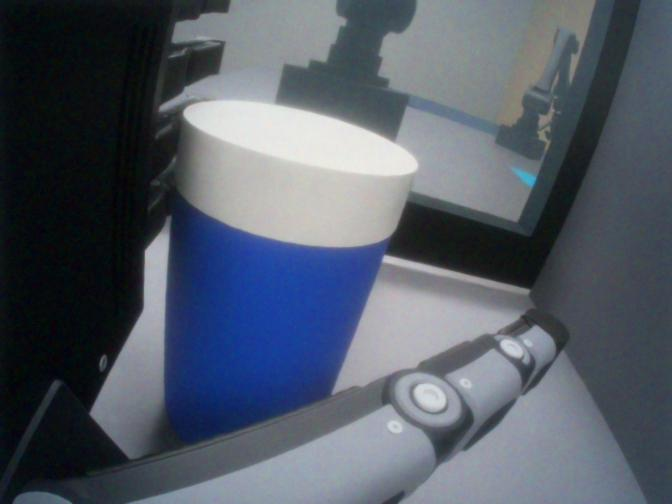

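Request:
{"fn": "move", "kwargs": {"arm3": {"target": [0.010, 1.341, 0.865, 0, 0.7071, 0, 0.7071], "speed": 0.12}, "cameras": ["arm3_cam_wrist"]}}

Request:
{"fn": "move", "kwargs": {"arm3": {"joints": {"hand_speed": -0.8, "hand_force_limit": -0.7, "hand_thumb_bend": 0.5}}, "cameras": ["arm3_cam_wrist"]}}

Scene clock: 324.23 s.
Joint torques (N m): arm1=[-1.61 -0.03 15.51 1.68 0.09 0.08] | arm2=[-1.44 -17.79 9.37 0.51 0.11 0.13] | arm3=[0.26 -12.92 3.41 1.84 0.03 -0.03] | arm4=[-2.2 2.32 7.56 1.88 0.1 -0.02] | arm5=[0.32 -14.1 12.11 0.73 -0.32 -0.12] | arm6=[2.43 2.9 9.58 1.44 0.05 -0.05] | arm7=[-5.36 -17.61 14.9 2.86 1.36 -0.64] | arm8=[1.67 -20.25 8.5 1.52 -0.24 -0.09]
Heat: arm1: hottest joint3_rad 50 °C; arm2: hottest joint2_rad 44 °C; arm3: hottest joint3_rad 51 °C; arm4: hottest joint3_rad 43 °C; arm5: hottest joint3_rad 52 °C; arm6: hottest joint3_rad 51 °C; arm7: hottest joint3_rad 48 °C; arm8: hottest joint2_rad 46 °C.
move: arm3 done
Joint velocities: within noise
arm1, arm2, arm4, arm5, arm6, arm7, arm8: as last shown
arm1.little_load_n: 0.0
arm1.thumb_bend_load_n: -0.5
arm1.thumb_turn_load_n: 0.5
arm2.middle_load_n: 0.0
arm3.joint_positions: joint1_rad=+1.097 joint2_rad=+2.240 joint3_rad=+0.763 joint4_rad=+1.475 joint5_rad=+0.225 joint6_rad=-1.577 hand_little=+1.000 hand_ring=+1.000 hand_middle=+1.000 hand_index=+1.000 hand_thumb_turn=-1.000 hand_thumb_bend=+1.000 hand_force_limit=+0.000 hand_speed=+0.000
arm3.joint_status: not commanded
arm3.hand_stopped_by: target,target,target,target,target,target
arm3.little_load_n: 0.0
arm3.ring_load_n: 0.0
arm3.middle_load_n: 0.0
arm3.index_load_n: 0.0
arm3.thumb_bend_load_n: 0.0
arm3.thumb_turn_load_n: 0.0
arm3.hand: x=+0.0057 y=+1.3385 z=+0.8673 quat_wxyz=(-0.002, +0.711, -0.002, +0.703) (m; scene frame)
arm3.hand_target: x=+0.0098 y=+1.3411 z=+0.8650 quat_wxyz=(+0.000, +0.707, +0.000, +0.707) (m; scene frame)
arm3.hand_status: done (0.005 m and 0.7 deg from the pose sent, 0.023 m and 1.3 deg at the start)
arm4.thumb_bend_load_n: 0.0
arm5.ring_load_n: 0.0
arm6.thumb_turn_load_n: 0.0
arm7.thumb_bend_load_n: 0.0
arm8.thumb_bend_load_n: -0.5
arm8.thumb_turn_load_n: -0.5
pictures: arm3_cam_wrist
camera_calibration:
arm3_cam_wrist: T_world_to_cam=[[-0.0252562, -0.959229, 0.281499, 1.0375], [-0.495991, -0.232462, -0.836633, 1.04561], [0.86796, -0.160751, -0.469898, 0.734703], [0, 0, 0, 1]] pos_world=[-0.0928765, 1.35637, 0.927972]

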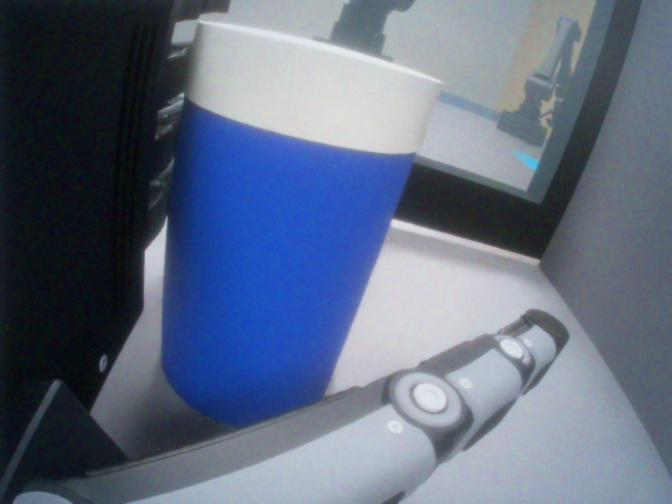

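Scene clock: 326.47 s.
Joint torques (N m): arm1=[-0.62 -0.26 15.57 1.57 0.14 0.01] | arm2=[-1.55 -17.79 9.54 0.39 0.12 0.1] | arm3=[0.38 -12.92 3.38 1.83 0.01 -0.03] | arm4=[-2.2 2.14 7.56 1.91 0.1 -0.02] | arm5=[-0.26 -14.74 12.12 0.47 -0.32 -0.05] | arm6=[2.61 2.43 9.62 1.42 0.02 0.01] | arm7=[-4.89 -17.73 14.87 2.89 1.37 -0.64] | arm8=[1.73 -20.25 8.49 1.52 -0.23 -0.09]
Heat: arm1: hottest joint3_rad 50 °C; arm2: hottest joint2_rad 44 °C; arm3: hottest joint3_rad 51 °C; arm4: hottest joint3_rad 43 °C; arm5: hottest joint3_rad 52 °C; arm6: hottest joint3_rad 51 °C; arm7: hottest joint3_rad 48 °C; arm8: hottest joint2_rad 46 °C.
move: arm3 done
Joint velocities: within noise
arm1, arm2, arm4, arm5, arm6, arm7, arm8: as last shown
arm1.thumb_bend_load_n: 0.0
arm1.thumb_turn_load_n: 0.0
arm3.joint_positions: joint1_rad=+1.097 joint2_rad=+2.240 joint3_rad=+0.763 joint4_rad=+1.475 joint5_rad=+0.225 joint6_rad=-1.577 hand_little=+1.000 hand_ring=+1.000 hand_middle=+1.000 hand_index=+1.000 hand_thumb_turn=-1.000 hand_thumb_bend=+0.500 hand_force_limit=-0.700 hand_speed=-0.800
arm3.joint_status: all done
arm3.hand_stopped_by: target,target,target,target,target,target
arm3.little_load_n: 0.0
arm3.ring_load_n: 0.0
arm3.middle_load_n: 0.0
arm3.index_load_n: 0.0
arm3.thumb_bend_load_n: 0.0
arm3.thumb_turn_load_n: 0.0
arm3.hand: x=+0.0057 y=+1.3384 z=+0.8673 quat_wxyz=(-0.002, +0.711, -0.002, +0.703) (m; scene frame)
arm3.hand_target: x=+0.0098 y=+1.3410 z=+0.8650 quat_wxyz=(+0.000, +0.707, +0.000, +0.707) (m; scene frame)
arm3.hand_status: not commanded
arm5.ring_load_n: 0.5
arm8.thumb_bend_load_n: 0.0
arm8.thumb_turn_load_n: 0.0
pictures: arm3_cam_wrist
camera_calibration:
arm3_cam_wrist: T_world_to_cam=[[-0.0255679, -0.9591, 0.28191, 1.03692], [-0.496137, -0.232646, -0.836495, 1.04572], [0.867868, -0.161253, -0.469897, 0.735374], [0, 0, 0, 1]] pos_world=[-0.0928761, 1.35637, 0.927972]

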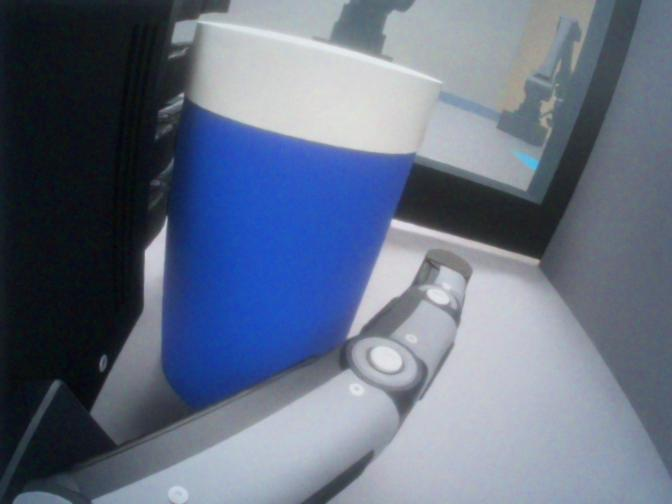

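Request:
{"fn": "move", "kwargs": {"arm3": {"joints": {"hand_speed": -0.88, "hand_force_limit": 0, "hand_index": -0.9, "hand_middle": -0.9}}}}

Request:
{"fn": "move", "kwargs": {"arm3": {"joints": {"hand_speed": -0.92, "hand_force_limit": -0.1, "hand_index": -0.91}}, "cameras": ["arm3_cam_wrist"]}}

Scene clock: 339.10 s.
Joint torques (N m): arm1=[-0.91 0.26 15.57 1.95 0.13 0.03] | arm2=[-1.2 -17.55 9.22 0.46 0.11 0.12] | arm3=[0.03 -13.04 3.36 1.83 0.02 -0.03] | arm4=[-2.08 2.32 7.56 1.89 0.11 -0.01] | arm5=[0.67 -14.1 12 0.7 -0.27 -0.08] | arm6=[2.67 2.96 9.47 1.58 0.05 -0.02] | arm7=[-5.3 -17.96 14.86 2.88 1.37 -0.64] | arm8=[1.73 -20.13 8.49 1.52 -0.24 -0.09]
Heat: arm1: hottest joint3_rad 50 °C; arm2: hottest joint2_rad 44 °C; arm3: hottest joint3_rad 50 °C; arm4: hottest joint3_rad 43 °C; arm5: hottest joint3_rad 52 °C; arm6: hottest joint3_rad 51 °C; arm7: hottest joint3_rad 48 °C; arm8: hottest joint2_rad 47 °C.
move: arm3 off_target
Joint velocities: within noise
arm1, arm2, arm4, arm5, arm6, arm7, arm8: as last shown
arm1.thumb_turn_load_n: 0.5
arm3.joint_positions: joint1_rad=+1.097 joint2_rad=+2.240 joint3_rad=+0.763 joint4_rad=+1.475 joint5_rad=+0.225 joint6_rad=-1.578 hand_little=+1.000 hand_ring=+1.000 hand_middle=+0.189 hand_index=+0.211 hand_thumb_turn=-1.000 hand_thumb_bend=+0.503 hand_force_limit=+0.000 hand_speed=-0.880
arm3.joint_status: hand_middle off_target (ended at +0.189, target -0.900); hand_index off_target (ended at +0.211, target -0.900); the others done
arm3.hand_stopped_by: target,target,force,force,target,target
arm3.little_load_n: 0.0
arm3.ring_load_n: -0.5
arm3.middle_load_n: 7.0
arm3.index_load_n: 1.0
arm3.thumb_bend_load_n: 13.5
arm3.thumb_turn_load_n: 1.5
arm3.hand: x=+0.0057 y=+1.3384 z=+0.8674 quat_wxyz=(-0.001, +0.711, -0.002, +0.703) (m; scene frame)
arm3.hand_target: x=+0.0098 y=+1.3410 z=+0.8650 quat_wxyz=(+0.000, +0.707, +0.000, +0.707) (m; scene frame)
arm3.hand_status: not commanded
arm4.thumb_turn_load_n: 0.5
arm5.ring_load_n: 0.0
arm5.index_load_n: 0.5
arm7.ring_load_n: 0.5
arm7.index_load_n: 0.5
pictures: none

Scene clock: 339.53 s.
Joint torques (N m): arm1=[-1.14 -0.62 15.72 1.84 0.17 -0.03] | arm2=[-1.32 -17.44 9.52 0.53 0.14 0.08] | arm3=[0.26 -13.27 3.4 1.78 0.02 -0.02] | arm4=[-2.2 2.26 7.57 1.89 0.11 -0.02] | arm5=[-0.15 -13.92 12.3 0.54 -0.33 -0.08] | arm6=[2.55 3.08 9.55 1.51 0.04 -0.01] | arm7=[-5.01 -17.85 14.84 2.89 1.35 -0.64] | arm8=[1.61 -20.19 8.49 1.52 -0.23 -0.09]
Heat: arm1: hottest joint3_rad 50 °C; arm2: hottest joint2_rad 44 °C; arm3: hottest joint3_rad 50 °C; arm4: hottest joint3_rad 43 °C; arm5: hottest joint3_rad 52 °C; arm6: hottest joint3_rad 51 °C; arm7: hottest joint3_rad 48 °C; arm8: hottest joint2_rad 47 °C.
move: arm3 off_target
Joint velocities: within noise
arm1, arm2, arm4, arm5, arm6, arm7, arm8: as last shown
arm1.thumb_turn_load_n: 0.0
arm3.joint_positions: joint1_rad=+1.097 joint2_rad=+2.240 joint3_rad=+0.763 joint4_rad=+1.475 joint5_rad=+0.225 joint6_rad=-1.578 hand_little=+1.000 hand_ring=+1.000 hand_middle=+0.189 hand_index=+0.198 hand_thumb_turn=-1.000 hand_thumb_bend=+0.503 hand_force_limit=-0.100 hand_speed=-0.920
arm3.joint_status: hand_index off_target (ended at +0.198, target -0.910); the others done
arm3.hand_stopped_by: target,target,force,force,target,target
arm3.little_load_n: 0.0
arm3.ring_load_n: 0.0
arm3.middle_load_n: 4.5
arm3.index_load_n: 5.5
arm3.thumb_bend_load_n: 15.5
arm3.thumb_turn_load_n: 0.5
arm3.hand: x=+0.0057 y=+1.3384 z=+0.8674 quat_wxyz=(-0.001, +0.711, -0.002, +0.703) (m; scene frame)
arm3.hand_target: x=+0.0098 y=+1.3410 z=+0.8651 quat_wxyz=(+0.000, +0.707, +0.000, +0.707) (m; scene frame)
arm3.hand_status: not commanded
arm4.thumb_turn_load_n: 0.0
arm5.index_load_n: 0.0
arm6.thumb_turn_load_n: 0.5
arm7.little_load_n: 0.5
arm7.ring_load_n: 0.0
arm7.index_load_n: 0.0
pictures: arm3_cam_wrist
camera_calibration:
arm3_cam_wrist: T_world_to_cam=[[-0.025619, -0.958998, 0.282254, 1.03642], [-0.496108, -0.232928, -0.836434, 1.04613], [0.867883, -0.161457, -0.469799, 0.735608], [0, 0, 0, 1]] pos_world=[-0.0928761, 1.35637, 0.928071]

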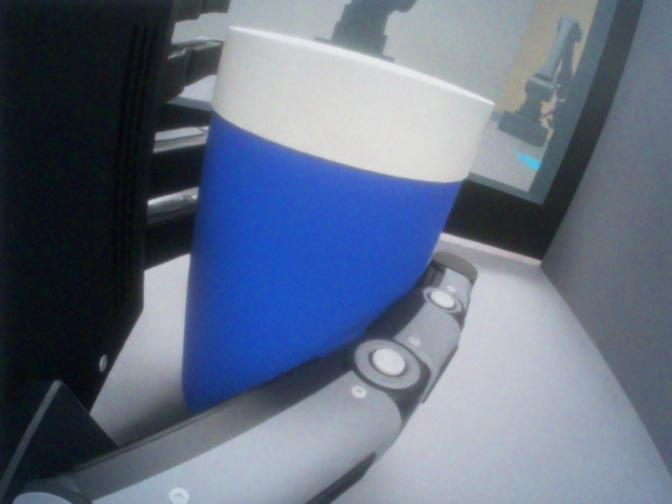

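Request:
{"fn": "move", "kwargs": {"arm3": {"target": [-0.01, 1.34, 0.95, 0, 0.7071, 0, 0.7071], "speed": 0.15}}}

Request:
{"fn": "move", "kwargs": {"arm3": {"target": [-0.14, 1.338, 0.98, 0, 0.7071, 0, 0.7071], "speed": 0.2}}}

Request:
{"fn": "move", "kwargs": {"arm3": {"target": [-0.28, 1.39, 1.14, 0, 0.866, 0, 0.5], "speed": 0.2}, "cameras": ["arm3_cam_wrist", "cam_2"]}}

Scene clock: 351.27 s.
Joint torques (N m): arm1=[-1.96 0.15 15.43 1.7 0.14 -0.06] | arm2=[-1.03 -17.79 9.48 0.57 0.1 0.11] | arm3=[1.26 -14.56 3.19 1.03 0.01 -0.04] | arm4=[-2.26 2.26 7.57 1.88 0.1 -0.02] | arm5=[-0.5 -13.68 11.75 0.38 -0.31 -0.03] | arm6=[2.32 2.9 9.58 1.47 0.07 -0.01] | arm7=[-4.89 -17.85 14.86 2.84 1.35 -0.64] | arm8=[1.73 -20.25 8.49 1.55 -0.24 -0.08]
Heat: arm1: hottest joint3_rad 51 °C; arm2: hottest joint2_rad 44 °C; arm3: hottest joint3_rad 50 °C; arm4: hottest joint3_rad 43 °C; arm5: hottest joint3_rad 52 °C; arm6: hottest joint3_rad 51 °C; arm7: hottest joint3_rad 49 °C; arm8: hottest joint2_rad 47 °C.
move: arm3 off_target
Joint velocities: within noise
arm1, arm2, arm4, arm5, arm6, arm7, arm8: as last shown
arm1.thumb_bend_load_n: -0.5
arm1.thumb_turn_load_n: 0.5
arm3.joint_positions: joint1_rad=+1.099 joint2_rad=+1.986 joint3_rad=+0.660 joint4_rad=+1.328 joint5_rad=+0.236 joint6_rad=-1.578 hand_little=+1.000 hand_ring=+1.000 hand_middle=+0.189 hand_index=+0.198 hand_thumb_turn=-1.000 hand_thumb_bend=+0.503 hand_force_limit=-0.100 hand_speed=-0.920
arm3.joint_status: not commanded
arm3.hand_stopped_by: target,target,force,force,target,target
arm3.little_load_n: 0.0
arm3.ring_load_n: 0.0
arm3.middle_load_n: 4.5
arm3.index_load_n: 5.5
arm3.thumb_bend_load_n: 15.5
arm3.thumb_turn_load_n: 0.5
arm3.hand: x=-0.0105 y=+1.3327 z=+0.9422 quat_wxyz=(+0.002, +0.710, -0.006, +0.704) (m; scene frame)
arm3.hand_target: x=-0.0100 y=+1.3400 z=+0.9499 quat_wxyz=(+0.000, +0.707, +0.000, +0.707) (m; scene frame)
arm3.hand_status: off_target (0.011 m and 0.8 deg from the pose sent, 0.084 m and 0.7 deg at the start)
arm4.thumb_turn_load_n: 0.5
arm6.thumb_turn_load_n: 0.0
arm7.little_load_n: 0.0
arm8.ring_load_n: -0.5
pictures: none

Scene clock: 352.70 s.
Joint torques (N m): arm1=[-1.85 -0.03 15.58 1.77 0.18 0.03] | arm2=[-1.61 -18.26 9.36 0.5 0.09 0.11] | arm3=[0.97 -10.7 2.18 2.3 0.01 -0.03] | arm4=[-2.2 2.32 7.58 1.88 0.11 -0.01] | arm5=[0.32 -13.57 12.08 0.54 -0.33 -0.06] | arm6=[2.61 2.78 9.4 1.52 0.06 -0.04] | arm7=[-5.13 -17.61 14.94 2.92 1.37 -0.64] | arm8=[1.73 -20.19 8.5 1.54 -0.24 -0.08]
Heat: arm1: hottest joint3_rad 51 °C; arm2: hottest joint2_rad 44 °C; arm3: hottest joint3_rad 49 °C; arm4: hottest joint3_rad 43 °C; arm5: hottest joint3_rad 52 °C; arm6: hottest joint3_rad 51 °C; arm7: hottest joint3_rad 49 °C; arm8: hottest joint2_rad 47 °C.
move: arm3 off_target
Joint velocities: within noise
arm1.joint_positions: joint1_rad=-0.571 joint2_rad=+0.553 joint3_rad=+0.596 joint4_rad=-0.638 joint5_rad=+0.285 joint6_rad=-1.417 hand_little=+1.000 hand_ring=+1.000 hand_middle=+1.000 hand_index=+1.000 hand_thumb_turn=-1.000 hand_thumb_bend=+1.000 hand_force_limit=-0.100 hand_speed=-0.700
arm1.joint_status: not commanded
arm1.hand_stopped_by: target,target,target,target,target,target
arm1.little_load_n: 0.0
arm1.ring_load_n: 0.0
arm1.middle_load_n: 0.0
arm1.index_load_n: 0.0
arm1.thumb_bend_load_n: 0.0
arm1.thumb_turn_load_n: 0.5
arm1.hand: x=+0.2869 y=+1.3394 z=+1.1395 quat_wxyz=(+0.483, -0.004, -0.876, -0.015) (m; scene frame)
arm1.hand_target: x=+0.2810 y=+1.3402 z=+1.1695 quat_wxyz=(+0.500, -0.015, -0.866, -0.009) (m; scene frame)
arm1.hand_status: not commanded
arm2.joint_positions: joint1_rad=+1.678 joint2_rad=+1.970 joint3_rad=+1.477 joint4_rad=-0.866 joint5_rad=+0.263 joint6_rad=+0.833 hand_little=-1.000 hand_ring=-1.000 hand_middle=-1.000 hand_index=-1.000 hand_thumb_turn=+1.000 hand_thumb_bend=+1.000 hand_force_limit=+0.000 hand_speed=+0.000
arm2.joint_status: not commanded
arm2.hand_stopped_by: target,target,target,target,target,target
arm2.little_load_n: 0.0
arm2.ring_load_n: 0.0
arm2.middle_load_n: 0.0
arm2.index_load_n: 0.5
arm2.thumb_bend_load_n: 0.0
arm2.thumb_turn_load_n: 0.0
arm2.hand: x=+1.8281 y=+0.2161 z=+0.8711 quat_wxyz=(+0.010, +0.012, -0.986, +0.167) (m; scene frame)
arm2.hand_target: x=+1.8394 y=+0.2005 z=+0.8804 quat_wxyz=(+0.000, +0.000, -0.985, +0.174) (m; scene frame)
arm2.hand_status: not commanded
arm3.joint_positions: joint1_rad=+1.205 joint2_rad=+1.767 joint3_rad=+0.308 joint4_rad=+1.423 joint5_rad=+0.342 joint6_rad=-1.578 hand_little=+1.000 hand_ring=+1.000 hand_middle=+0.189 hand_index=+0.198 hand_thumb_turn=-1.000 hand_thumb_bend=+0.503 hand_force_limit=-0.100 hand_speed=-0.920
arm3.joint_status: not commanded
arm3.hand_stopped_by: target,target,force,force,target,target
arm3.little_load_n: 0.0
arm3.ring_load_n: 0.0
arm3.middle_load_n: 4.5
arm3.index_load_n: 5.5
arm3.thumb_bend_load_n: 15.0
arm3.thumb_turn_load_n: 0.5
arm3.hand: x=-0.1408 y=+1.3326 z=+0.9649 quat_wxyz=(+0.006, +0.722, -0.001, +0.692) (m; scene frame)
arm3.hand_target: x=-0.1400 y=+1.3379 z=+0.9798 quat_wxyz=(+0.000, +0.707, +0.000, +0.707) (m; scene frame)
arm3.hand_status: off_target (0.016 m and 2.6 deg from the pose sent, 0.135 m and 0.8 deg at the start)
arm4.joint_positions: joint1_rad=-0.967 joint2_rad=+0.612 joint3_rad=+1.417 joint4_rad=-1.536 joint5_rad=+0.000 joint6_rad=-1.200 hand_little=+1.000 hand_ring=+1.000 hand_middle=+1.000 hand_index=+1.000 hand_thumb_turn=-1.000 hand_thumb_bend=+1.000 hand_force_limit=+0.000 hand_speed=+0.000
arm4.joint_status: not commanded
arm4.hand_stopped_by: target,target,target,target,target,target
arm4.little_load_n: 0.0
arm4.ring_load_n: 0.0
arm4.middle_load_n: 0.0
arm4.index_load_n: 0.0
arm4.thumb_bend_load_n: 0.0
arm4.thumb_turn_load_n: 0.5
arm4.hand: x=-1.3895 y=+0.4262 z=+1.3662 quat_wxyz=(+0.227, +0.512, -0.757, +0.336) (m; scene frame)
arm4.hand_target: x=-1.3921 y=+0.4266 z=+1.3763 quat_wxyz=(+0.236, +0.504, -0.756, +0.344) (m; scene frame)
arm4.hand_status: not commanded
arm5.joint_positions: joint1_rad=-1.639 joint2_rad=+1.924 joint3_rad=+1.533 joint4_rad=-0.989 joint5_rad=-0.250 joint6_rad=-0.845 hand_little=-1.000 hand_ring=-1.000 hand_middle=-1.000 hand_index=-1.000 hand_thumb_turn=+1.000 hand_thumb_bend=+1.000 hand_force_limit=+0.000 hand_speed=+0.000
arm5.joint_status: not commanded
arm5.hand_stopped_by: target,target,target,target,target,target
arm5.little_load_n: 0.0
arm5.ring_load_n: 0.0
arm5.middle_load_n: 0.0
arm5.index_load_n: 0.0
arm5.thumb_bend_load_n: 0.0
arm5.thumb_turn_load_n: -0.5
arm5.hand: x=-0.2115 y=-1.7606 z=+0.8640 quat_wxyz=(-0.123, +0.702, -0.694, +0.104) (m; scene frame)
arm5.hand_target: x=-0.2008 y=-1.7792 z=+0.8805 quat_wxyz=(-0.123, +0.696, -0.696, +0.123) (m; scene frame)
arm5.hand_status: not commanded
arm6.joint_positions: joint1_rad=+1.189 joint2_rad=+0.603 joint3_rad=+1.341 joint4_rad=-1.536 joint5_rad=+0.000 joint6_rad=-1.200 hand_little=+1.000 hand_ring=+1.000 hand_middle=+1.000 hand_index=+1.000 hand_thumb_turn=-1.000 hand_thumb_bend=+1.000 hand_force_limit=+0.000 hand_speed=+0.000
arm6.joint_status: not commanded
arm6.hand_stopped_by: target,target,target,target,target,target
arm6.little_load_n: 0.0
arm6.ring_load_n: 0.0
arm6.middle_load_n: 0.0
arm6.index_load_n: 0.0
arm6.thumb_bend_load_n: 0.0
arm6.thumb_turn_load_n: 0.0
arm6.hand: x=-1.3171 y=-0.4158 z=+1.2514 quat_wxyz=(-0.343, +0.682, +0.624, +0.168) (m; scene frame)
arm6.hand_target: x=-1.3190 y=-0.4166 z=+1.2589 quat_wxyz=(-0.352, +0.675, +0.625, +0.170) (m; scene frame)
arm6.hand_status: not commanded
arm7.joint_positions: joint1_rad=+1.764 joint2_rad=+2.228 joint3_rad=+1.857 joint4_rad=-1.057 joint5_rad=+0.218 joint6_rad=+0.817 hand_little=-1.000 hand_ring=-1.000 hand_middle=-1.000 hand_index=-1.000 hand_thumb_turn=+1.000 hand_thumb_bend=+1.000 hand_force_limit=+0.000 hand_speed=+0.000
arm7.joint_status: not commanded
arm7.hand_stopped_by: target,target,target,target,target,target
arm7.little_load_n: 0.0
arm7.ring_load_n: 0.0
arm7.middle_load_n: 0.0
arm7.index_load_n: 0.0
arm7.thumb_bend_load_n: 0.0
arm7.thumb_turn_load_n: 0.0
arm7.hand: x=+0.1605 y=-1.8474 z=+0.8737 quat_wxyz=(-0.108, +0.692, +0.709, -0.080) (m; scene frame)
arm7.hand_target: x=+0.0941 y=-1.8394 z=+0.8877 quat_wxyz=(-0.126, +0.697, +0.695, -0.123) (m; scene frame)
arm7.hand_status: not commanded
arm8.joint_positions: joint1_rad=-1.790 joint2_rad=+2.132 joint3_rad=+1.745 joint4_rad=-1.006 joint5_rad=-0.265 joint6_rad=-0.863 hand_little=-1.000 hand_ring=-1.000 hand_middle=-1.000 hand_index=-1.000 hand_thumb_turn=+1.000 hand_thumb_bend=+1.000 hand_force_limit=+0.000 hand_speed=+0.000
arm8.joint_status: not commanded
arm8.hand_stopped_by: target,target,target,target,target,target
arm8.little_load_n: 0.0
arm8.ring_load_n: 0.0
arm8.middle_load_n: 0.0
arm8.index_load_n: 0.0
arm8.thumb_bend_load_n: 0.0
arm8.thumb_turn_load_n: 0.0
arm8.hand: x=+1.7836 y=-0.1911 z=+0.8681 quat_wxyz=(-0.161, +0.987, -0.006, -0.015) (m; scene frame)
arm8.hand_target: x=+1.7898 y=-0.1900 z=+0.8851 quat_wxyz=(-0.173, +0.985, +0.000, +0.000) (m; scene frame)
arm8.hand_status: not commanded
pictures: none

Scene clock: 355.23 s.
Joint torques (N m): arm1=[-1.73 -0.15 15.49 1.98 0.2 0.01] | arm2=[-1.38 -17.85 9.46 0.62 0.12 0.14] | arm3=[0.79 -1.55 12.53 0.61 0.33 0.1] | arm4=[-2.2 2.26 7.58 1.88 0.11 -0.02] | arm5=[1.08 -14.21 12.01 0.72 -0.32 -0.1] | arm6=[2.14 3.14 9.54 1.55 0.09 -0.04] | arm7=[-5.25 -17.9 14.89 2.78 1.35 -0.64] | arm8=[1.73 -20.31 8.49 1.54 -0.24 -0.08]
Heat: arm1: hottest joint3_rad 51 °C; arm2: hottest joint2_rad 44 °C; arm3: hottest joint3_rad 50 °C; arm4: hottest joint3_rad 43 °C; arm5: hottest joint3_rad 52 °C; arm6: hottest joint3_rad 51 °C; arm7: hottest joint3_rad 49 °C; arm8: hottest joint2_rad 47 °C.
move: arm3 off_target
Joint velocities: within noise
arm1, arm2, arm4, arm5, arm6, arm7, arm8: as last shown
arm2.index_load_n: 0.0
arm3.joint_positions: joint1_rad=+1.608 joint2_rad=+0.703 joint3_rad=+0.597 joint4_rad=-0.598 joint5_rad=+0.637 joint6_rad=-1.156 hand_little=+1.000 hand_ring=+1.000 hand_middle=+0.189 hand_index=+0.198 hand_thumb_turn=-1.000 hand_thumb_bend=+0.503 hand_force_limit=-0.100 hand_speed=-0.920
arm3.joint_status: not commanded
arm3.hand_stopped_by: target,target,force,force,target,target
arm3.little_load_n: 0.0
arm3.ring_load_n: 0.0
arm3.middle_load_n: 4.5
arm3.index_load_n: 6.0
arm3.thumb_bend_load_n: 15.5
arm3.thumb_turn_load_n: 0.5
arm3.hand: x=-0.2882 y=+1.3786 z=+1.1106 quat_wxyz=(+0.016, +0.874, +0.005, +0.485) (m; scene frame)
arm3.hand_target: x=-0.2809 y=+1.3891 z=+1.1396 quat_wxyz=(+0.000, +0.866, +0.000, +0.500) (m; scene frame)
arm3.hand_status: off_target (0.033 m and 2.8 deg from the pose sent, 0.231 m and 27.5 deg at the start)
arm4.thumb_turn_load_n: 0.0
arm5.thumb_turn_load_n: 0.0
arm6.thumb_turn_load_n: 0.5
arm7.middle_load_n: 0.5
pictures: arm3_cam_wrist, cam_2
camera_calibration:
arm3_cam_wrist: T_world_to_cam=[[0.12082, -0.949399, 0.289905, 1.01926], [-0.859667, -0.2461, -0.44767, 0.594789], [0.496363, -0.195134, -0.8459, 1.46843], [0, 0, 0, 1]] pos_world=[-0.340699, 1.4006, 1.21292]

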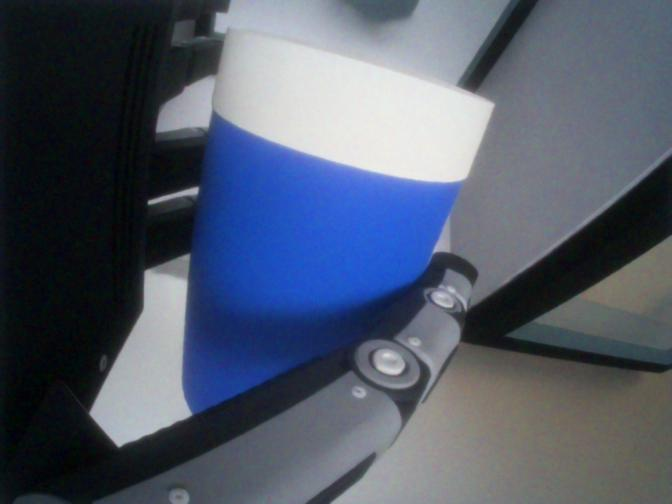

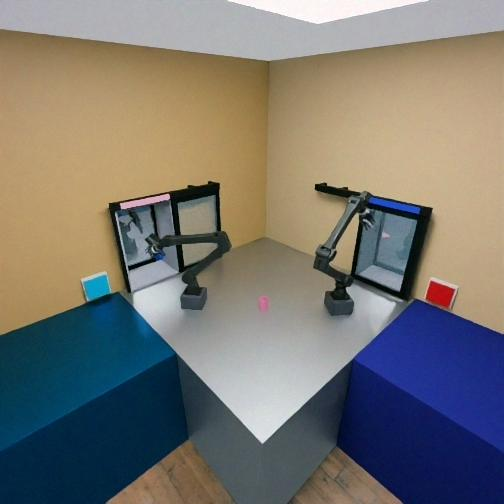

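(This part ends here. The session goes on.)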